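# Seat a flat cable in the empty connector and latch it

## Task

Insert the loose end of the flat cable fully into the connector that is still empty and close that connector's latch, while the cable's opposite end stays locked in the other connector.

## Robot and tools

Robot: two arms, left_arm and right_arm, each ending in a two-finger parallel gripper with a camera on its wrist. Fixed cameras are cam_high, cam_face, cam_latch and cam_slot; the wrist cameras are cam_left_wrist and cam_right_wrist. Every image is 896x504 pixels.

Frames. The scene frame sits at table-top height, halfway between the two arms' nominal mounts: +x points out over the table, +z up, and left_arm is on the +y side (this has nothing to do with left or right in a picture). Measured bases: left_arm at (-0.044, +0.307, +0.023) m, right_arm at (-0.039, -0.251, +0.028) m. Positions, orientations and targets printed in results use the scene frame. Offsets you send are instead measured along the axes of that arm's current Hand target. On a gripper, the fingers point along +z and separate along y. end_effector_position is the spot between the pads, roughly 1 cm short of the fingertips. Reported poses may be off by a few cm, more at long reach.

execute_actions(actions, cameras). actions is a list of actions; each action is a table of at most 15 rows, and each row is one 1/30 s control step. Every row is a single list of 14 numbers covering both arms: dx, dy, dz, rx, ry, rz, opening for left_arm, followed by the same seven for right_arm. All values lie in [-1, 1]. The first six of each arm are an offset, not a pose: a displacement and rotation vector relative to the Hand target as it was when that action began, expressed in that Hand target's axes. Each row is measured from that same start, not from the row before. Scale: 1.0 equals 0.6 m of travel or 180 degrees of turn. Because every new action starts from the current Hand target, repeating an offset keeps moving the hand further. A table shorter than 15 rows holds its final row until step 15. opening is absolute: +1 is fully open (0.094 m), -1 is shut. To leave an arm alone, send zeros for its six pose numbers and repeat its current opening, since 0 is itself a half-open command. Images only arrive when actions is empty or cameras names them (["all"] for every camera, [] for none).

move(target, speed, blend, opening_speed, grip_force, blocking, cameras). target is either one 14-number row laid out as above or a list of up to 15 such rows. Every row is an offset from the Hand targets held when the move starts, not from the preceding row; openings stay absolute. The grippers travel in straight lines and all arrive together, with a 10 s cap on the whole move. speed: top path speed in m/s, 0.002 to 2.9 (default 0.25); rotation is capped at twice that in rad/s; give one value or one per target. blend: corner rounding distance in m for a list (0 means stop at each point). opening_speed: rate of finger change per second on the -1..+1 scale, at least 0.2; use it to close gently. grip_force: per-pad force cap in newtons, 10 to 50, one value or one per arm; it persists, and lower values make closing slow. blocking=false returns after about 0.5 s while the move continues. The result adds a move: line such as done, off_target, moving, held or fault, plus limits=paced (command clipped) or limits=held (steps withheld). done means within 10 mm and 2 degrees; it says nothing about contact.

wait(seconds): 0 to 3600, lets the simulation run without new commands; returns early when a running move ends. stop(): brakes a running move. zoom_image(camera, region): region is [x0, y0, x1, y1] in pixels of that camera's latest image, origin at top-left, no more than 504 wide and 504 high. read_manual(section): licence texts only. finished_scene(scene): pass the current scene's number; this is final, so call it only once the cable is seated and latched and stays so without the robot holding it.

Reading results: end_effector_position (m) and end_effector_quat_wxyz per arm; Hand target, the commanded pose that the next offsets start from; Tool commands; grip_measured on the opening scale (reads up to 2.5 mm wide when empty, slightly narrower than a squeezed part); Joint positions (last value is finger opening in m); joint velocities, shown as within noise when the arm is still; joint torques (joints 1 to 3 wrap at ±28 N m); and MOTOR HOT or FAULT lines.

Behaviour to expect: each step the commanded orientation is clipped to within 40 degrees of the actual one. Grippers often stop a few cm short of their target because of friction and weight; waiting does not fix this, so send the remaining gap as a further offset. A blocked arm keeps pushing until you command its target back behind the gripper. Faster moves lag and overshoot more, especially with the arm stretched out.

Cautions: keep motions slow near the connectors and cable; contact force rises with speed and with how far the target lies beyond the contact. Do not slam into fixed parts, let anything drop, release a moving part, or knock objects off the table. Never squeeze or bump one arm with the other, and keep the grippers and wrist cameras apart; avoid loading a wrist camera's cable. Do not route a path close to an arm's own base, as the elbow can swing round fast; go around it. Sustained pushing, holding or full stretch heats motors; at 90 °C the arm folds and is lost for the scene.

Each tool is called as name(argument=value, ...) on one line, values as JSON.

## Session

execute_actions(actions=[])

Scene clock: 0.00 s.
left_arm: end_effector_position=(+0.1837, +0.2745, +0.2428) grip_measured=+1.000 end_effector_quat_wxyz=(+0.639, -0.002, +0.742, -0.205) | right_arm: end_effector_position=(+0.1329, -0.4462, +0.1635) grip_measured=+1.000 end_effector_quat_wxyz=(+0.536, +0.175, +0.817, -0.118)
Joint positions: left_arm=[0.377 0.115 0.273 -0.284 0.649 -0.237 0.094] | right_arm=[-1.431 0.738 0.315 -0.237 -0.867 -0.541 0.094]
Joint velocities: within noise
Joint torques (N m): no reading
Heat: left arm: 30 °C; right arm: 34 °C.
Hand target: left_arm +0.1826, +0.2739, +0.2506; +0.647, +0.003, +0.736, -0.202 | right_arm +0.1341, -0.4460, +0.1687; +0.541, +0.170, +0.815, -0.120
Tool commands: left_gripper/opening=+1.0 right_gripper/opening=+1.0

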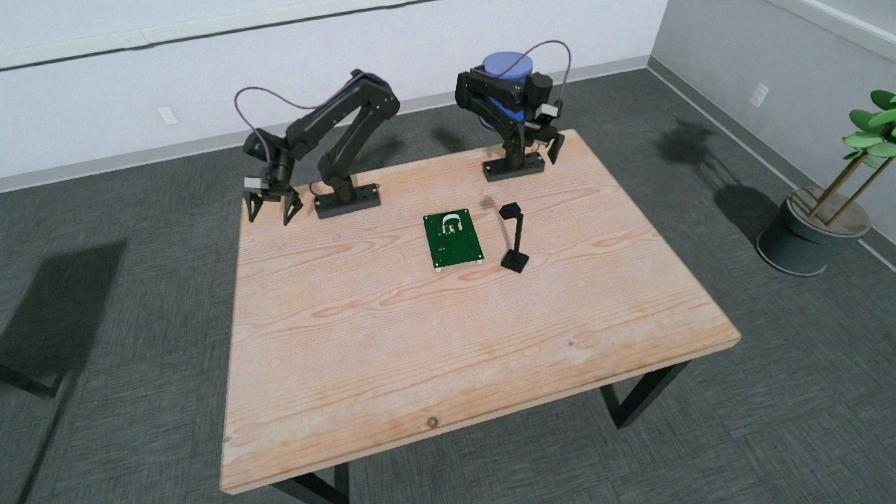

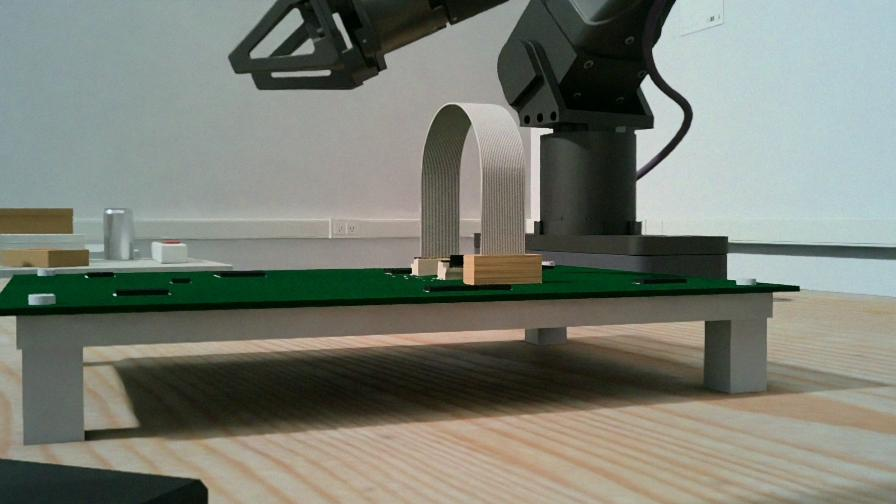

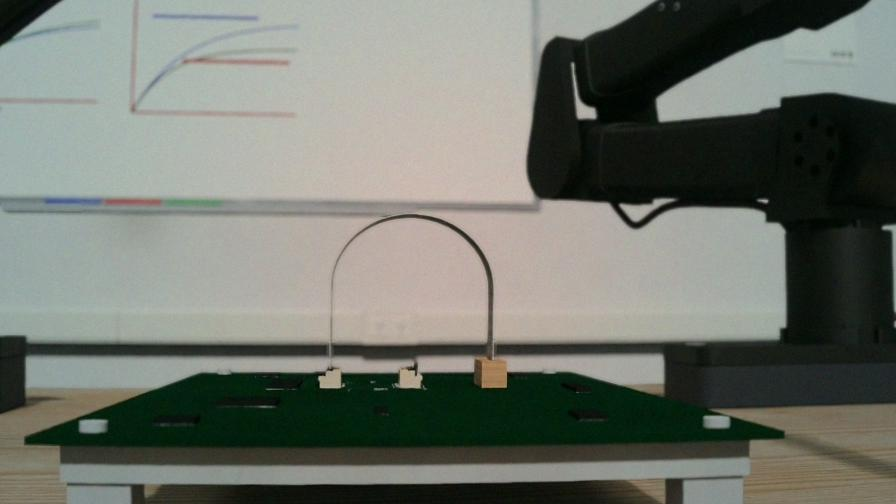

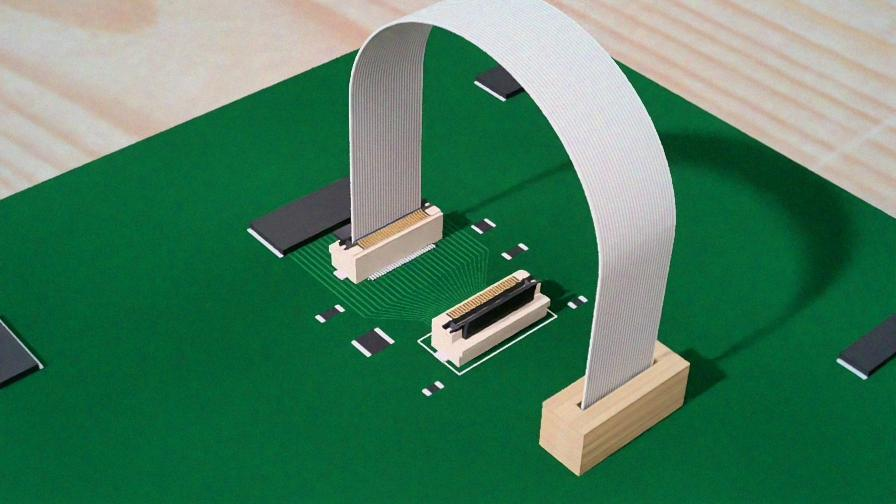

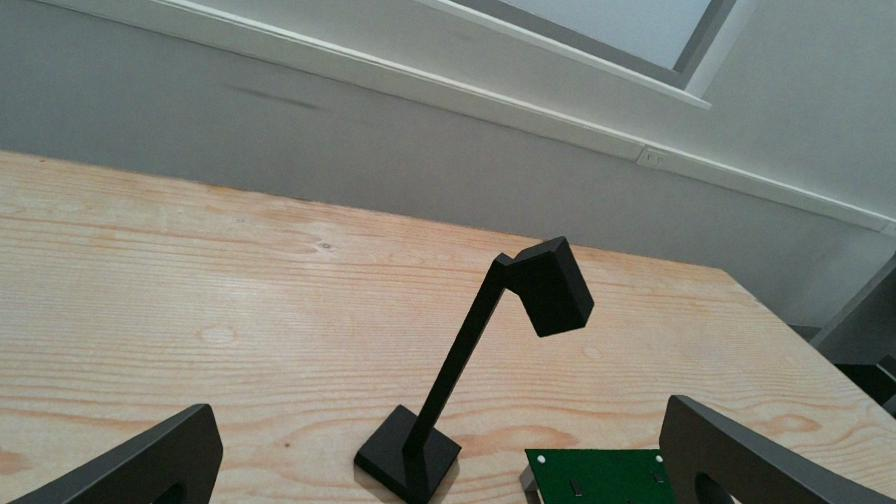

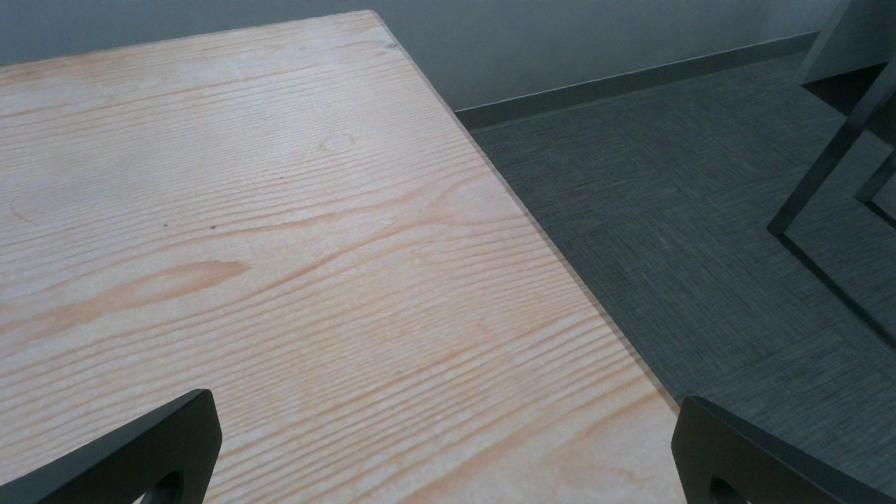

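zoom_image(camera="cam_slot", region=[300, 180, 720, 490])

zoom_image(camera="cam_latch", region=[300, 200, 550, 400])

zoom_image(camera="cam_face", region=[380, 90, 580, 300])

zoom_image(camera="cam_high", region=[410, 190, 540, 280])

Scaled by 1.200 from the camera's image (finer frame: 1280x720).

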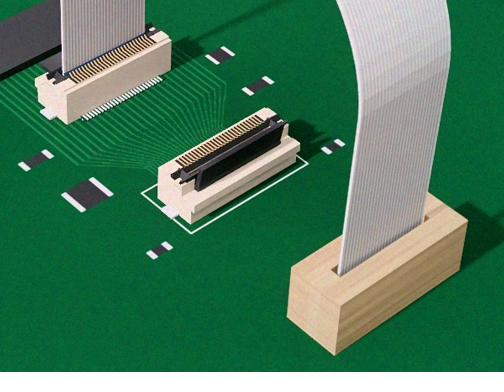

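Scaled by 2.016 from the camera's image (finer frame: 1280x720).

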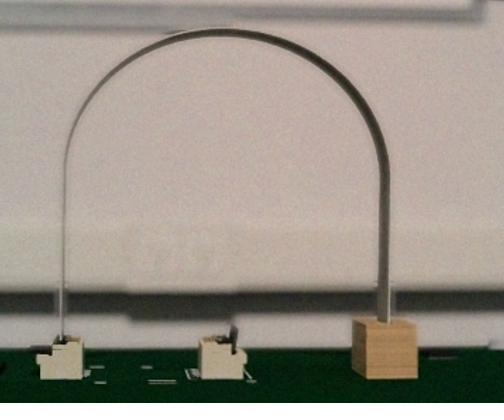

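Scaled by 2.400 from the camera's image (finer frame: 1280x720).

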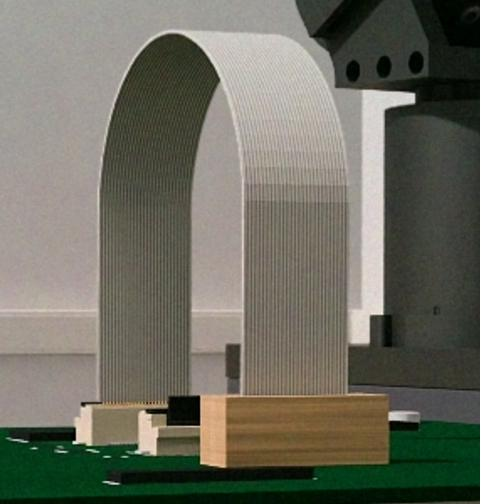

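Scaled by 3.877 from the camera's image (finer frame: 1280x720).

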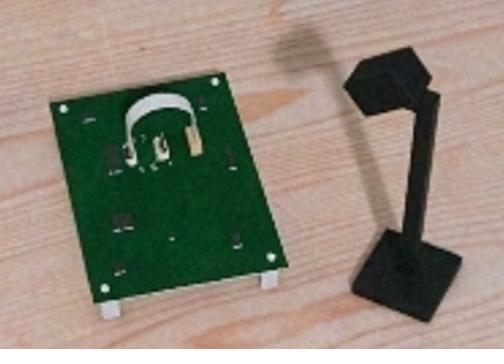

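zoom_image(camera="cam_slot", region=[410, 250, 570, 380])

zoom_image(camera="cam_slot", region=[310, 180, 470, 300])

zoom_image(camera="cam_latch", region=[300, 330, 440, 410])

zoom_image(camera="cam_face", region=[400, 230, 560, 300])

Scaled by 3.150 from the camera's image (finer frame: 1280x720).

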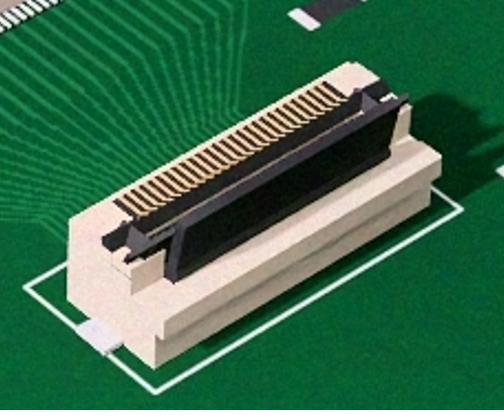

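Scaled by 3.150 from the camera's image (finer frame: 1280x720).

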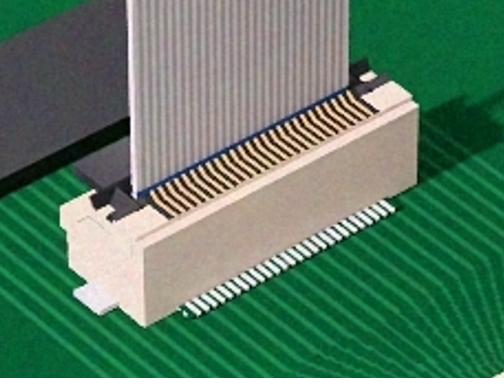

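Scaled by 3.600 from the camera's image (finer frame: 1280x720).

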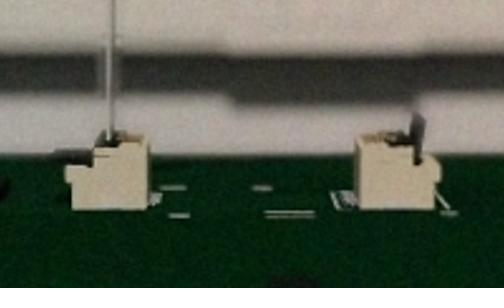

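Scaled by 3.150 from the camera's image (finer frame: 1280x720).

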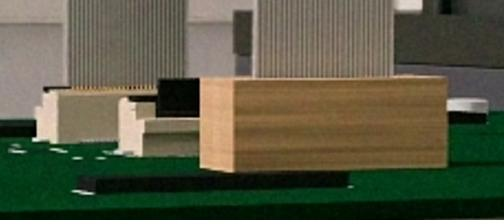

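move(target=[0.3565, -0.2600, 0.0597, -0.0933, 0.0998, 0.0733, -0.7, 0, 0, 0, 0, 0, 0, 1], cameras=["all"])

Scene clock: 26.97 s.
left_arm: end_effector_position=(+0.1361, +0.0700, +0.0808) grip_measured=-0.697 end_effector_quat_wxyz=(+0.524, +0.037, +0.851, -0.014) | right_arm: end_effector_position=(+0.1329, -0.4462, +0.1635) grip_measured=+1.000 end_effector_quat_wxyz=(+0.536, +0.175, +0.817, -0.118)
Joint positions: left_arm=[-1.46 1.598 0.584 -0.271 -1.083 -1.233 0.014] | right_arm=[-1.431 0.738 0.315 -0.237 -0.867 -0.541 0.094]
Joint torques (N m): left_arm=[0.28 -4.19 8.53 0.53 -0.79 -0.11] | right_arm=[-0.06 -0.53 8.9 1.38 -0.47 0]
Heat: left arm: 32 °C; right arm: 35 °C.
Hand target: left_arm +0.1401, +0.0651, +0.0895; +0.537, +0.025, +0.843, -0.015 | right_arm +0.1341, -0.4460, +0.1687; +0.541, +0.170, +0.815, -0.120
Off the commanded pose: left_arm 0.011 m, 2 deg | right_arm 0.005 m, 1 deg.
move: off_target (left_arm)
cam_left_wrist: T_world_to_cam=[[-0.09146, -0.99543, -0.02735, 0.08392], [-0.77085, 0.08816, -0.63089, 0.18893], [0.63042, -0.03662, -0.77539, 0.07354]] pos_world=[0.10695, 0.06958, 0.17851]

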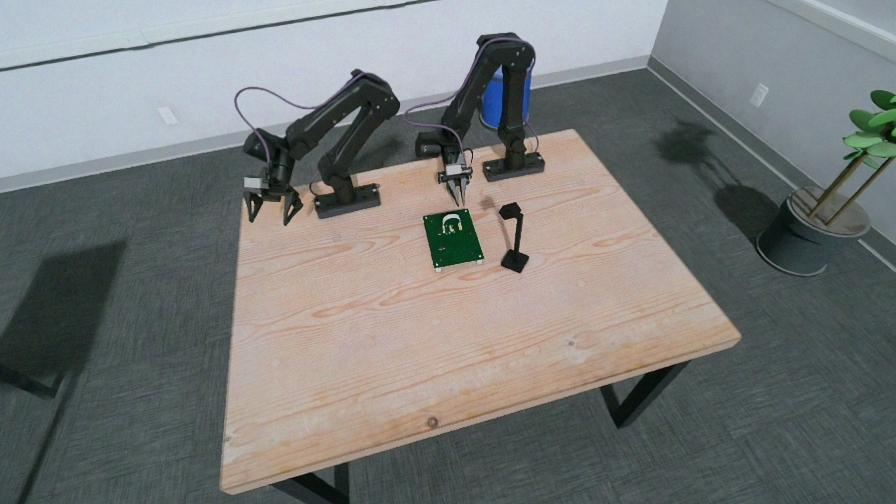

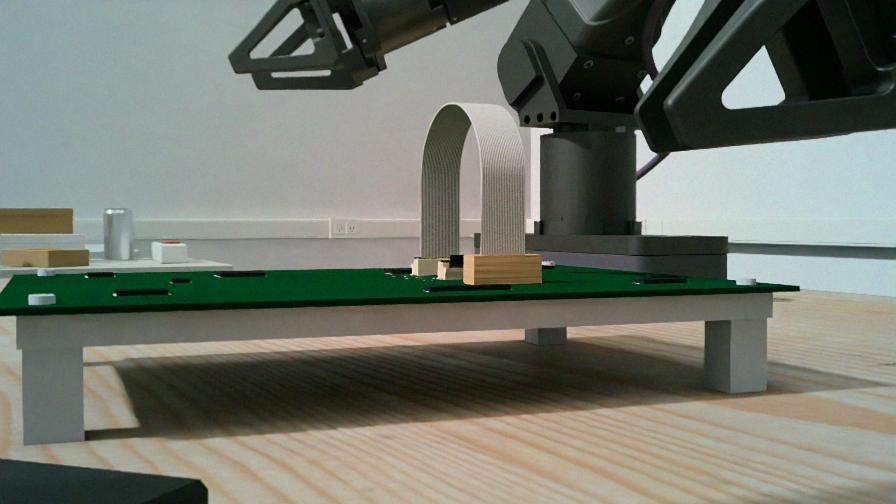

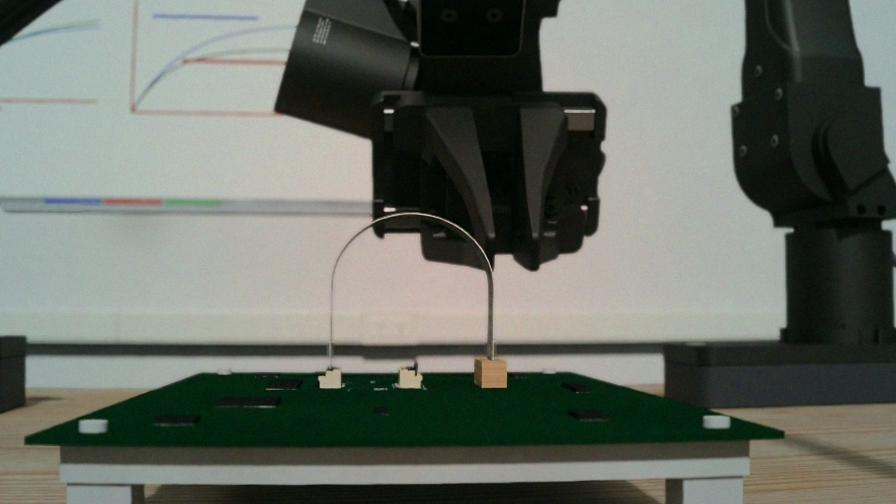

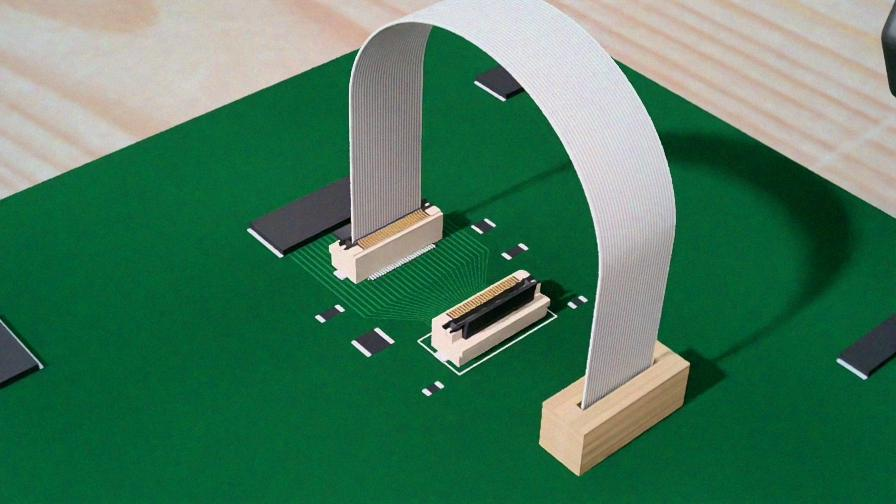

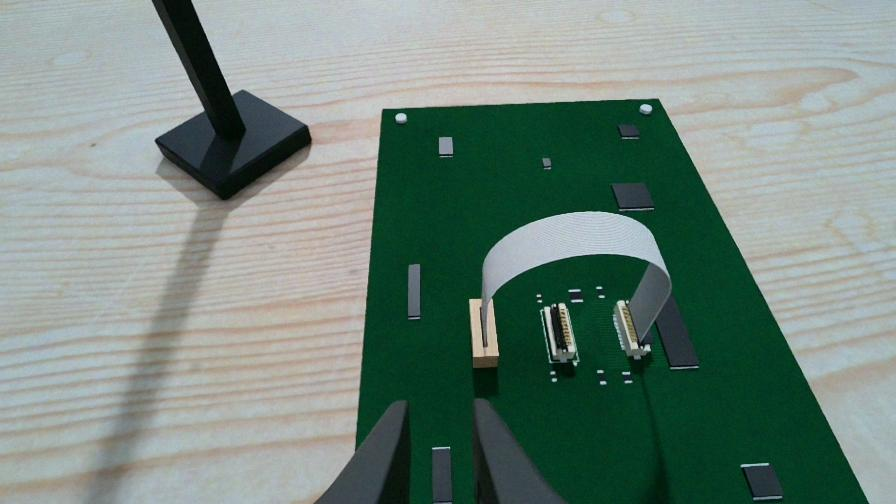

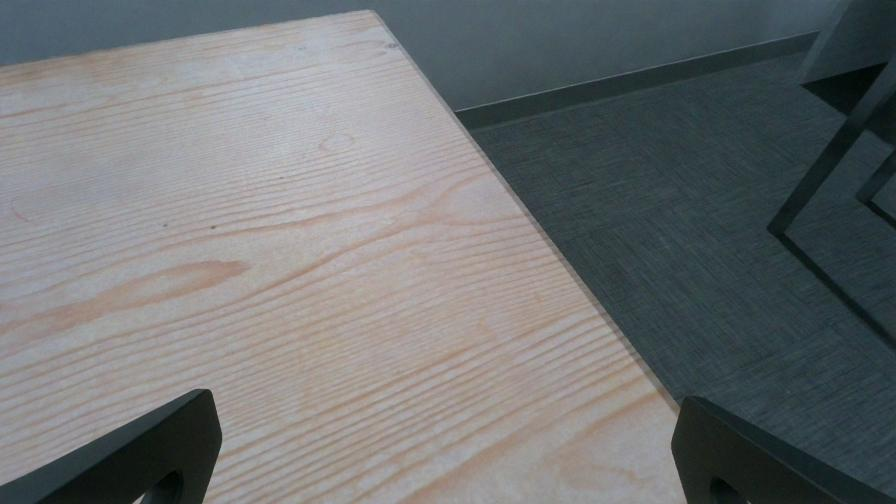

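zoom_image(camera="cam_left_wrist", region=[440, 200, 700, 400])

zoom_image(camera="cam_latch", region=[300, 200, 580, 410])

Scaled by 1.938 from the camera's image (finer frame: 1280x720).

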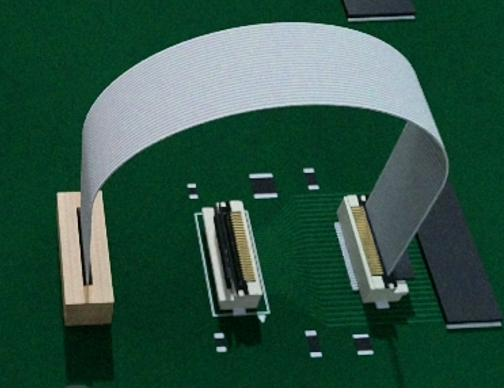

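Scaled by 1.800 from the camera's image (finer frame: 1280x720).

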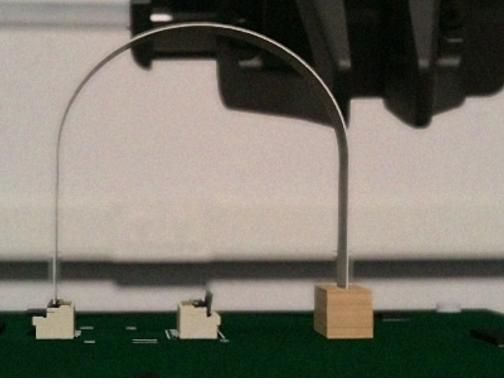

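move(target=[0.02707, -0.02445, 0.03978, -0.0077, -0.0099, -0.009, -0.7, 0, 0, 0, 0, 0, 0, 1], speed=0.1, cameras=["cam_latch", "cam_slot", "cam_face", "cam_left_wrist"])

Scene clock: 34.37 s.
left_arm: end_effector_position=(+0.1492, +0.0562, +0.0575) grip_measured=-0.697 end_effector_quat_wxyz=(+0.536, +0.016, +0.844, -0.008) | right_arm: end_effector_position=(+0.1329, -0.4462, +0.1635) grip_measured=+1.000 end_effector_quat_wxyz=(+0.536, +0.175, +0.817, -0.118)
Joint positions: left_arm=[-1.423 1.769 0.616 -0.109 -1.109 -1.226 0.014] | right_arm=[-1.431 0.738 0.315 -0.237 -0.867 -0.541 0.094]
Joint torques (N m): left_arm=[0.38 -5.03 7.43 0.79 -0.79 0.03] | right_arm=[-0.12 -0.47 8.87 1.39 -0.46 -0.01]
Heat: left arm: 31 °C; right arm: 35 °C.
Hand target: left_arm +0.1540, +0.0497, +0.0647; +0.550, +0.006, +0.835, -0.013 | right_arm +0.1341, -0.4460, +0.1687; +0.541, +0.170, +0.815, -0.120
Off the commanded pose: left_arm 0.011 m, 2 deg | right_arm 0.005 m, 1 deg.
move: off_target (left_arm)
cam_left_wrist: T_world_to_cam=[[-0.05012, -0.99862, -0.01544, 0.06401], [-0.75612, 0.04803, -0.65267, 0.18688], [0.65252, -0.02104, -0.75748, 0.04143]] pos_world=[0.11747, 0.05582, 0.15434]
Images, in order (width x height): cam_face 896x504, cam_latch 896x504, cam_slot 896x504, cam_left_wrist 896x504.

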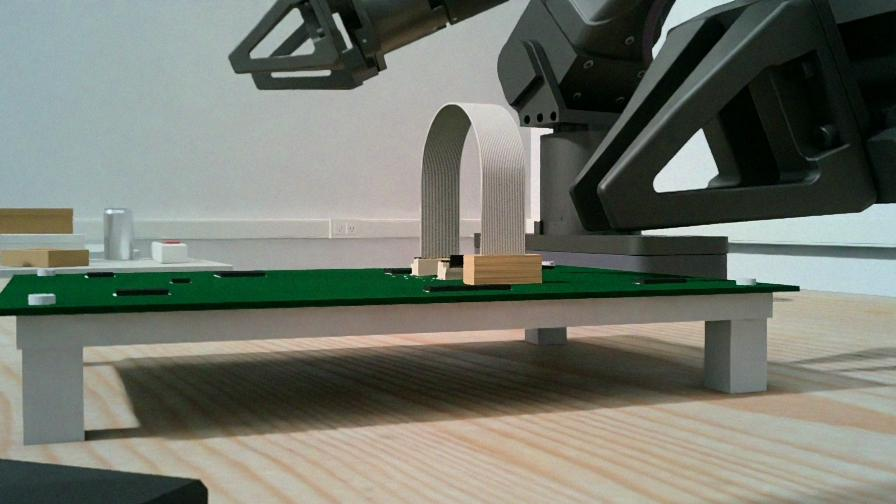

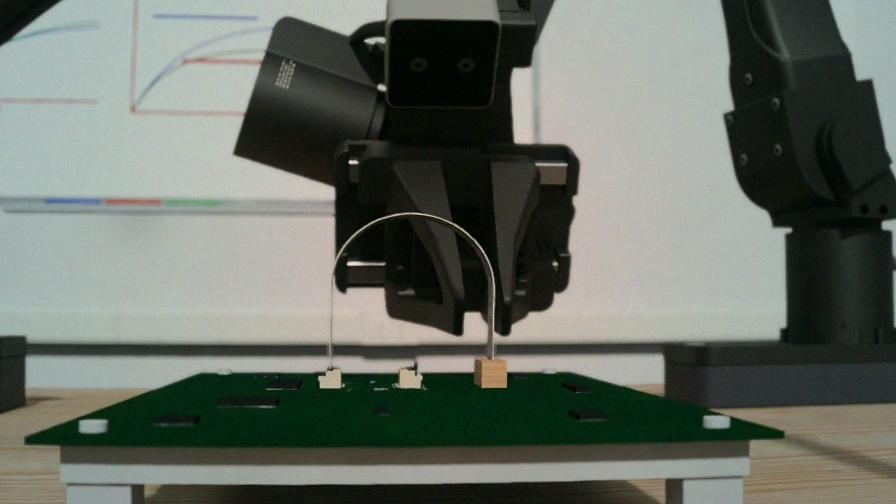

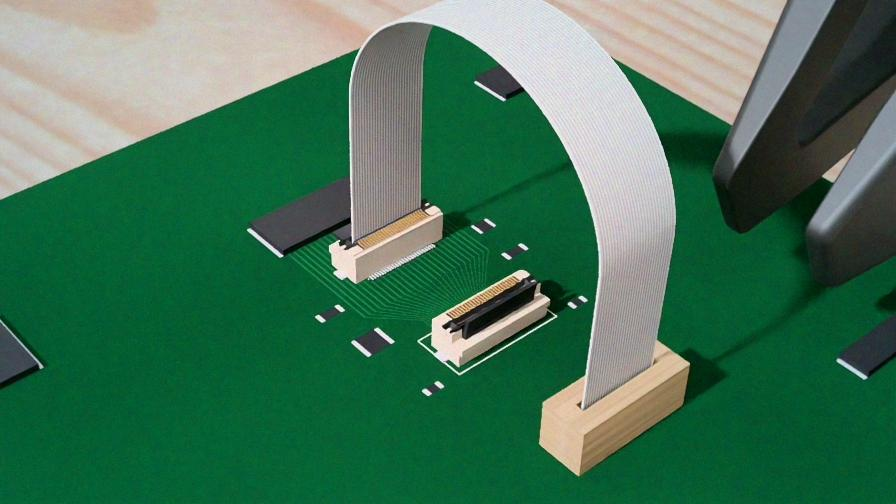

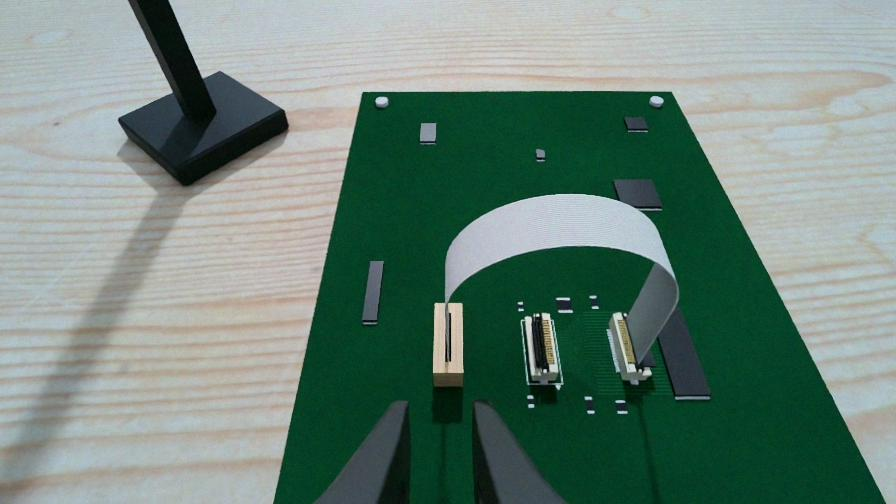

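move(target=[-0.0091, -0.0019, 0.0339, 0, 0, 0, -0.7, 0, 0, 0, 0, 0, 0, 1], speed=0.08, cameras=["cam_latch", "cam_slot", "cam_face"])

Scene clock: 40.37 s.
left_arm: end_effector_position=(+0.1724, +0.0459, +0.0623) grip_measured=-0.697 end_effector_quat_wxyz=(+0.545, +0.009, +0.838, -0.017) | right_arm: end_effector_position=(+0.1329, -0.4462, +0.1635) grip_measured=+1.000 end_effector_quat_wxyz=(+0.536, +0.175, +0.817, -0.118)
Joint positions: left_arm=[-1.344 1.786 0.616 0.084 -1.094 -1.056 0.014] | right_arm=[-1.431 0.738 0.315 -0.237 -0.867 -0.541 0.094]
Joint torques (N m): left_arm=[0.36 -5.37 4.96 1.06 -0.56 0.04] | right_arm=[-0.08 -0.43 8.91 1.37 -0.47 0]
Heat: left arm: 31 °C; right arm: 35 °C.
Hand target: left_arm +0.1748, +0.0480, +0.0617; +0.550, +0.006, +0.835, -0.013 | right_arm +0.1341, -0.4460, +0.1687; +0.541, +0.170, +0.815, -0.120
Off the commanded pose: left_arm 0.003 m, 1 deg | right_arm 0.005 m, 1 deg.
move: done
Images, in order (width x height): cam_face 896x504, cam_latch 896x504, cam_slot 896x504.

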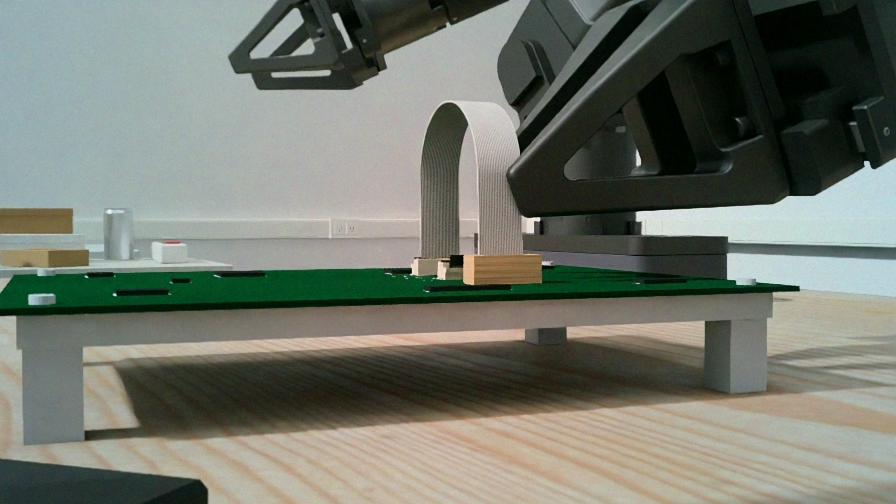

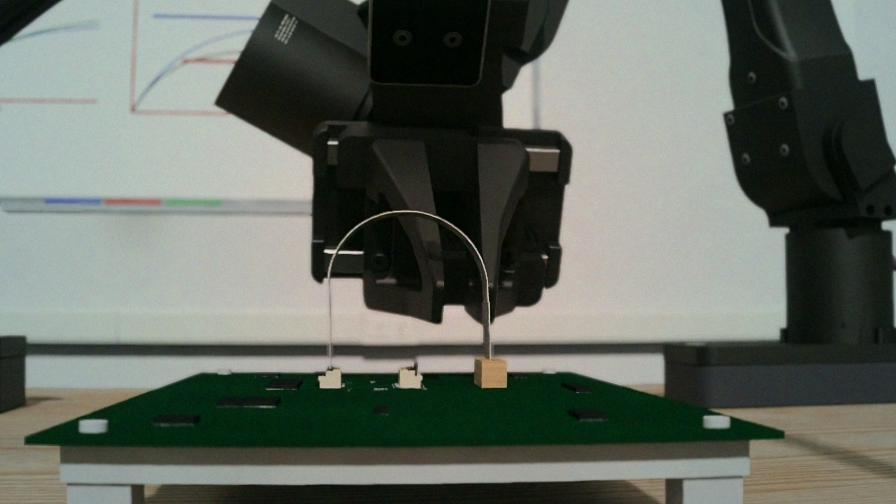

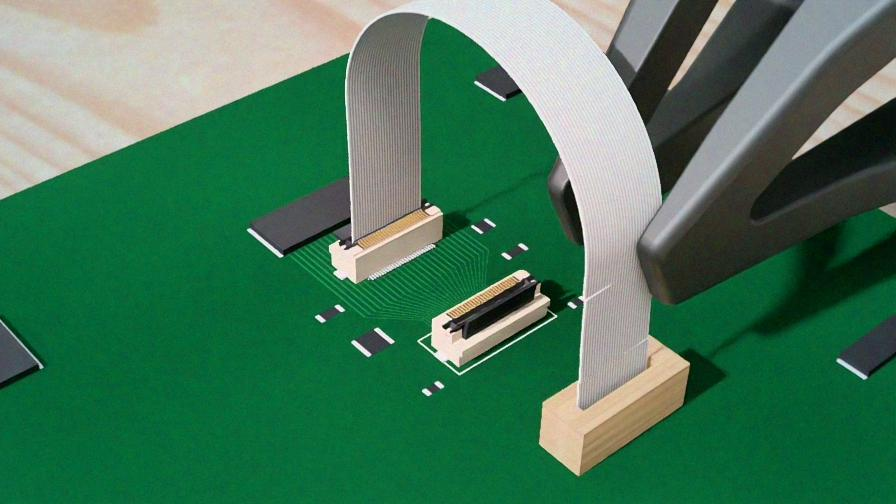

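move(target=[0.0146, 0.0142, -0.0057, 0, 0, 0, -0.7, 0, 0, 0, 0, 0, 0, 1], speed=0.05, cameras=["cam_latch", "cam_slot"])

Scene clock: 42.60 s.
left_arm: end_effector_position=(+0.1690, +0.0535, +0.0563) grip_measured=-0.697 end_effector_quat_wxyz=(+0.543, +0.009, +0.840, -0.015) | right_arm: end_effector_position=(+0.1329, -0.4462, +0.1635) grip_measured=+1.000 end_effector_quat_wxyz=(+0.536, +0.175, +0.817, -0.118)
Joint positions: left_arm=[-1.351 1.786 0.585 0.093 -1.094 -1.076 0.014] | right_arm=[-1.431 0.738 0.315 -0.237 -0.867 -0.541 0.094]
Joint torques (N m): left_arm=[-0.42 -5.04 4.07 1.05 -0.66 -0.12] | right_arm=[-0.06 -0.44 8.88 1.36 -0.46 0]
Heat: left arm: 31 °C; right arm: 35 °C.
Hand target: left_arm +0.1685, +0.0566, +0.0548; +0.550, +0.006, +0.835, -0.013 | right_arm +0.1341, -0.4460, +0.1687; +0.541, +0.170, +0.815, -0.120
Off the commanded pose: left_arm 0.003 m, 1 deg | right_arm 0.005 m, 1 deg.
move: done

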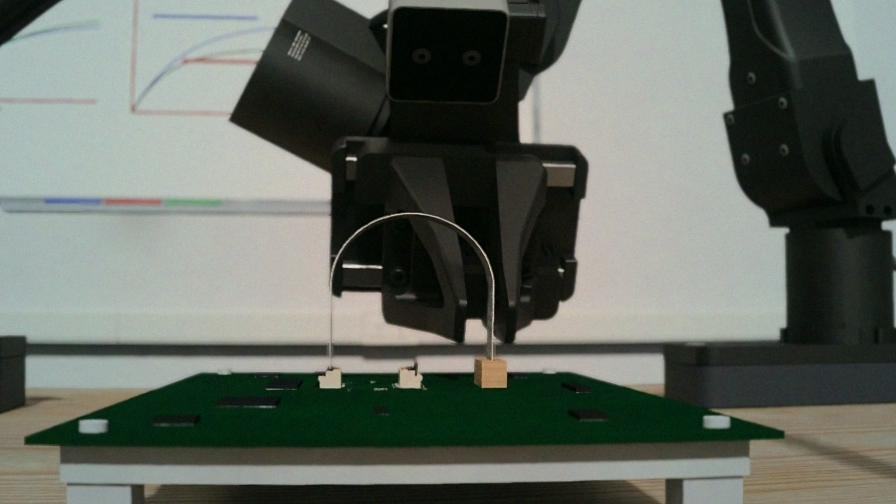

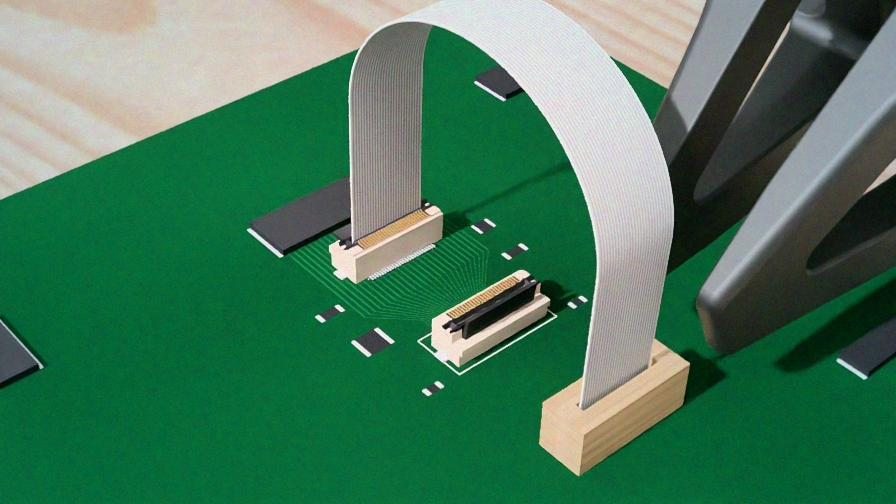

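move(target=[-0.008, 0.0013, 0.0292, 0, 0, 0, -0.7, 0, 0, 0, 0, 0, 0, 1], speed=0.05, cameras=["cam_latch", "cam_slot", "cam_face"])

Scene clock: 44.90 s.
left_arm: end_effector_position=(+0.1853, +0.0519, +0.0552) grip_measured=-0.697 end_effector_quat_wxyz=(+0.547, +0.006, +0.837, -0.021) | right_arm: end_effector_position=(+0.1329, -0.4462, +0.1635) grip_measured=+1.000 end_effector_quat_wxyz=(+0.536, +0.175, +0.817, -0.118)
Joint positions: left_arm=[-1.291 1.806 0.566 0.249 -1.07 -0.96 0.014] | right_arm=[-1.431 0.738 0.315 -0.237 -0.867 -0.541 0.094]
Joint torques (N m): left_arm=[0.31 -5.24 3.93 1.2 -0.53 0.04] | right_arm=[-0.09 -0.5 8.91 1.37 -0.48 -0.02]
Heat: left arm: 30 °C; right arm: 35 °C.
Hand target: left_arm +0.1865, +0.0568, +0.0523; +0.550, +0.006, +0.835, -0.013 | right_arm +0.1341, -0.4460, +0.1687; +0.541, +0.170, +0.815, -0.120
Off the commanded pose: left_arm 0.006 m, 1 deg | right_arm 0.005 m, 1 deg.
move: done
Images, in order (width x height): cam_face 896x504, cam_latch 896x504, cam_slot 896x504.

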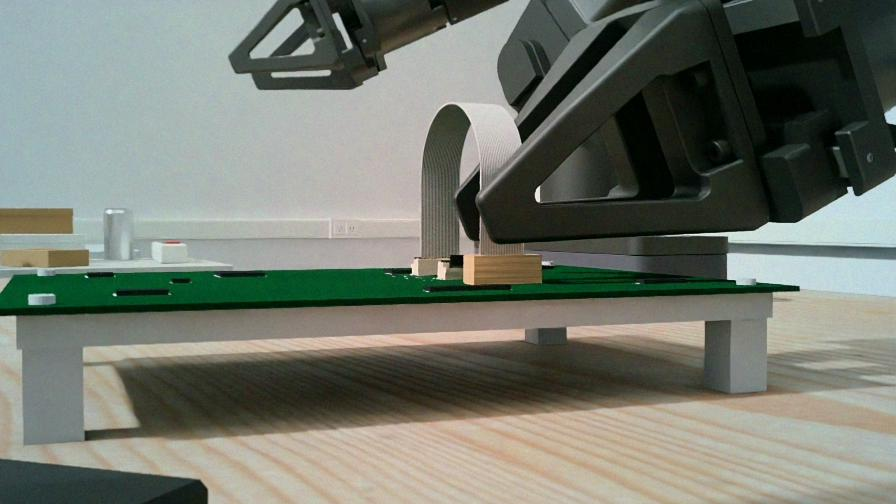

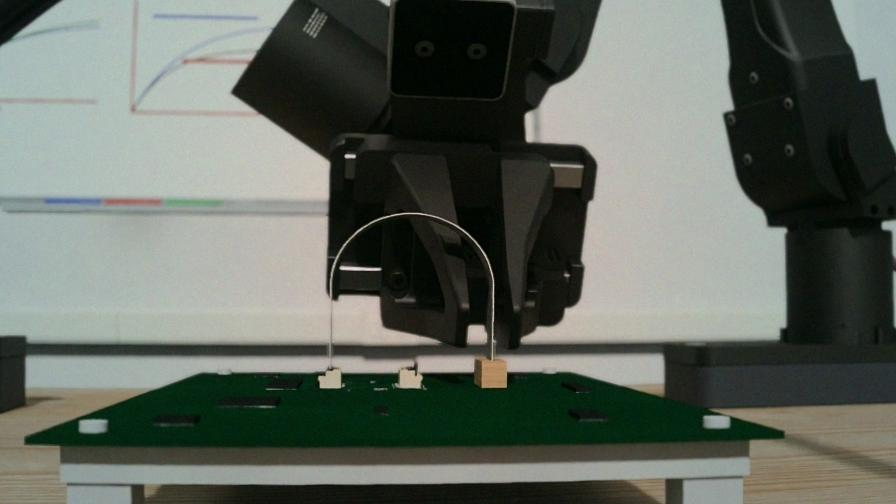

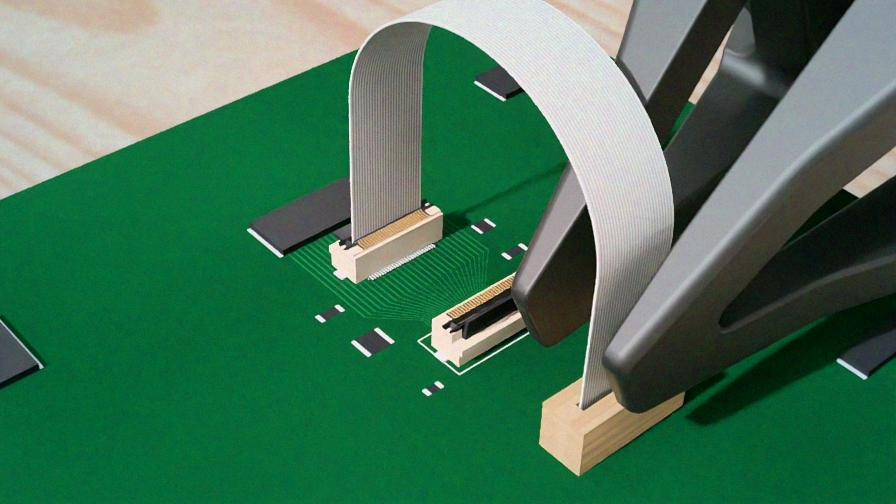

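zoom_image(camera="cam_latch", region=[430, 290, 550, 400])

zoom_image(camera="cam_slot", region=[480, 180, 740, 480])

Scaled by 4.200 from the camera's image (finer frame: 1280x720).

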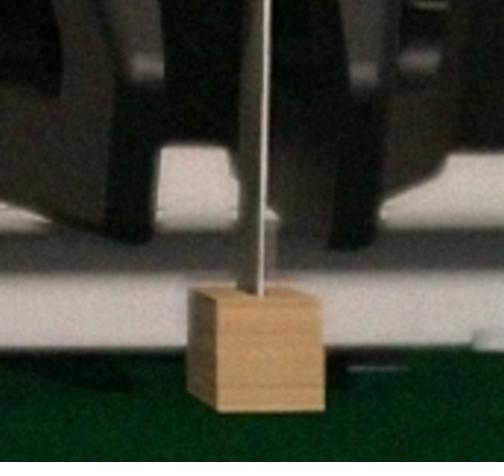

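Scaled by 1.680 from the camera's image (finer frame: 1280x720).

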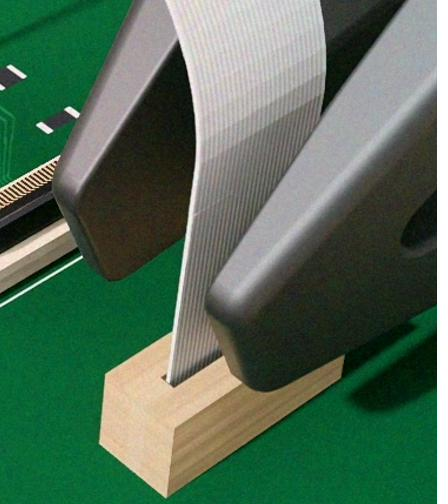

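move(target=[[-0.0022, 0.0022, 0.005, 0, 0, 0, -0.7, 0, 0, 0, 0, 0, 0, 1], [-0.0022, 0.0022, 0.005, 0, 0, 0, -1, 0, 0, 0, 0, 0, 0, 1]], speed=0.05, grip_force=18, opening_speed=0.2, cameras=["cam_latch", "cam_slot", "cam_face"])

Scene clock: 49.17 s.
left_arm: end_effector_position=(+0.1884, +0.0540, +0.0549) grip_measured=-0.974 end_effector_quat_wxyz=(+0.547, +0.007, +0.837, -0.018) | right_arm: end_effector_position=(+0.1329, -0.4462, +0.1635) grip_measured=+1.000 end_effector_quat_wxyz=(+0.536, +0.175, +0.817, -0.118)
Joint positions: left_arm=[-1.278 1.806 0.556 0.278 -1.065 -0.932 0.001] | right_arm=[-1.431 0.738 0.315 -0.237 -0.867 -0.541 0.094]
Joint torques (N m): left_arm=[0.4 -5.29 4.12 1.23 -0.51 0.04] | right_arm=[-0.08 -0.44 8.87 1.38 -0.47 0]
Heat: left arm: 30 °C; right arm: 35 °C.
Hand target: left_arm +0.1897, +0.0581, +0.0523; +0.550, +0.006, +0.835, -0.013 | right_arm +0.1341, -0.4460, +0.1687; +0.541, +0.170, +0.815, -0.120
Off the commanded pose: left_arm 0.005 m, 1 deg | right_arm 0.005 m, 1 deg.
grip_force (N): 18, 18
move: done
Images, in order (width x height): cam_face 896x504, cam_latch 896x504, cam_slot 896x504.

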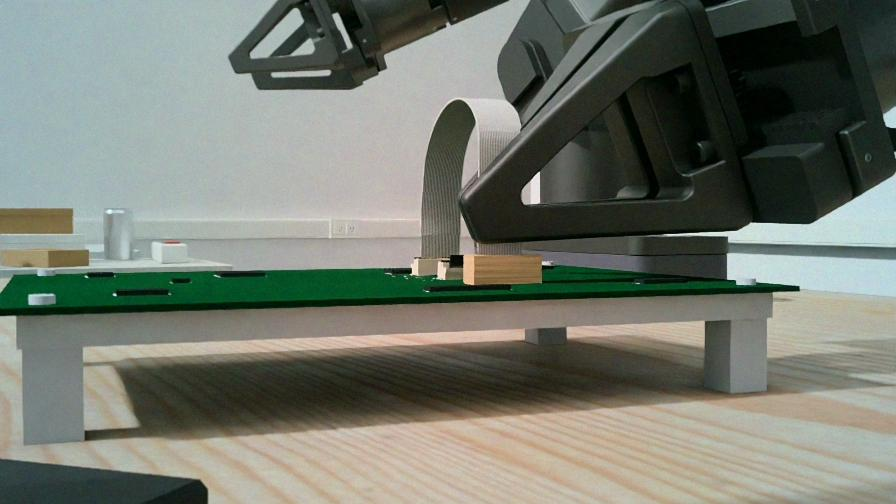

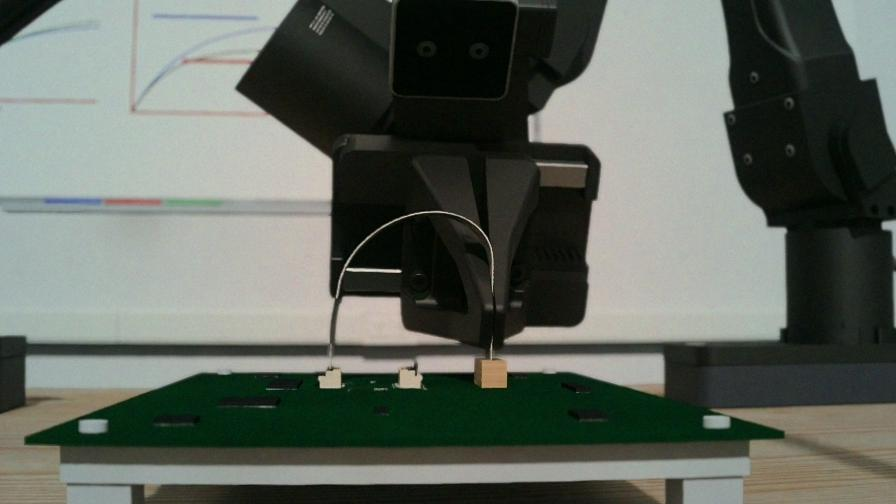

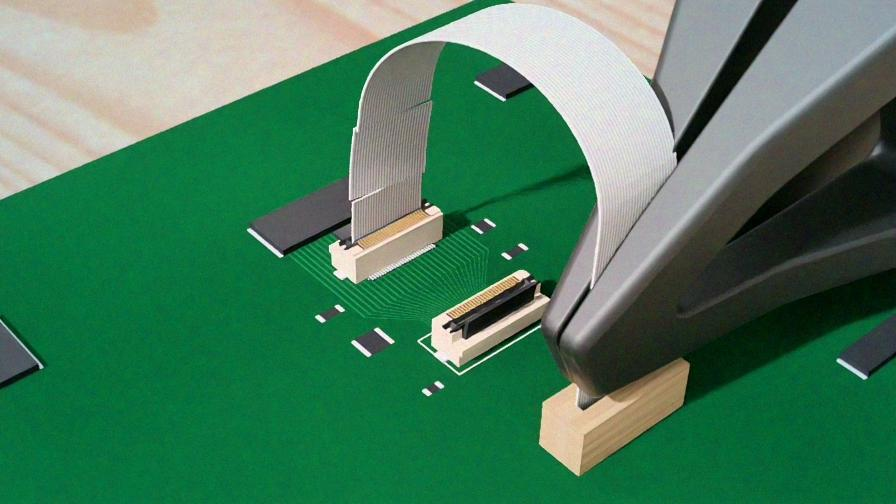

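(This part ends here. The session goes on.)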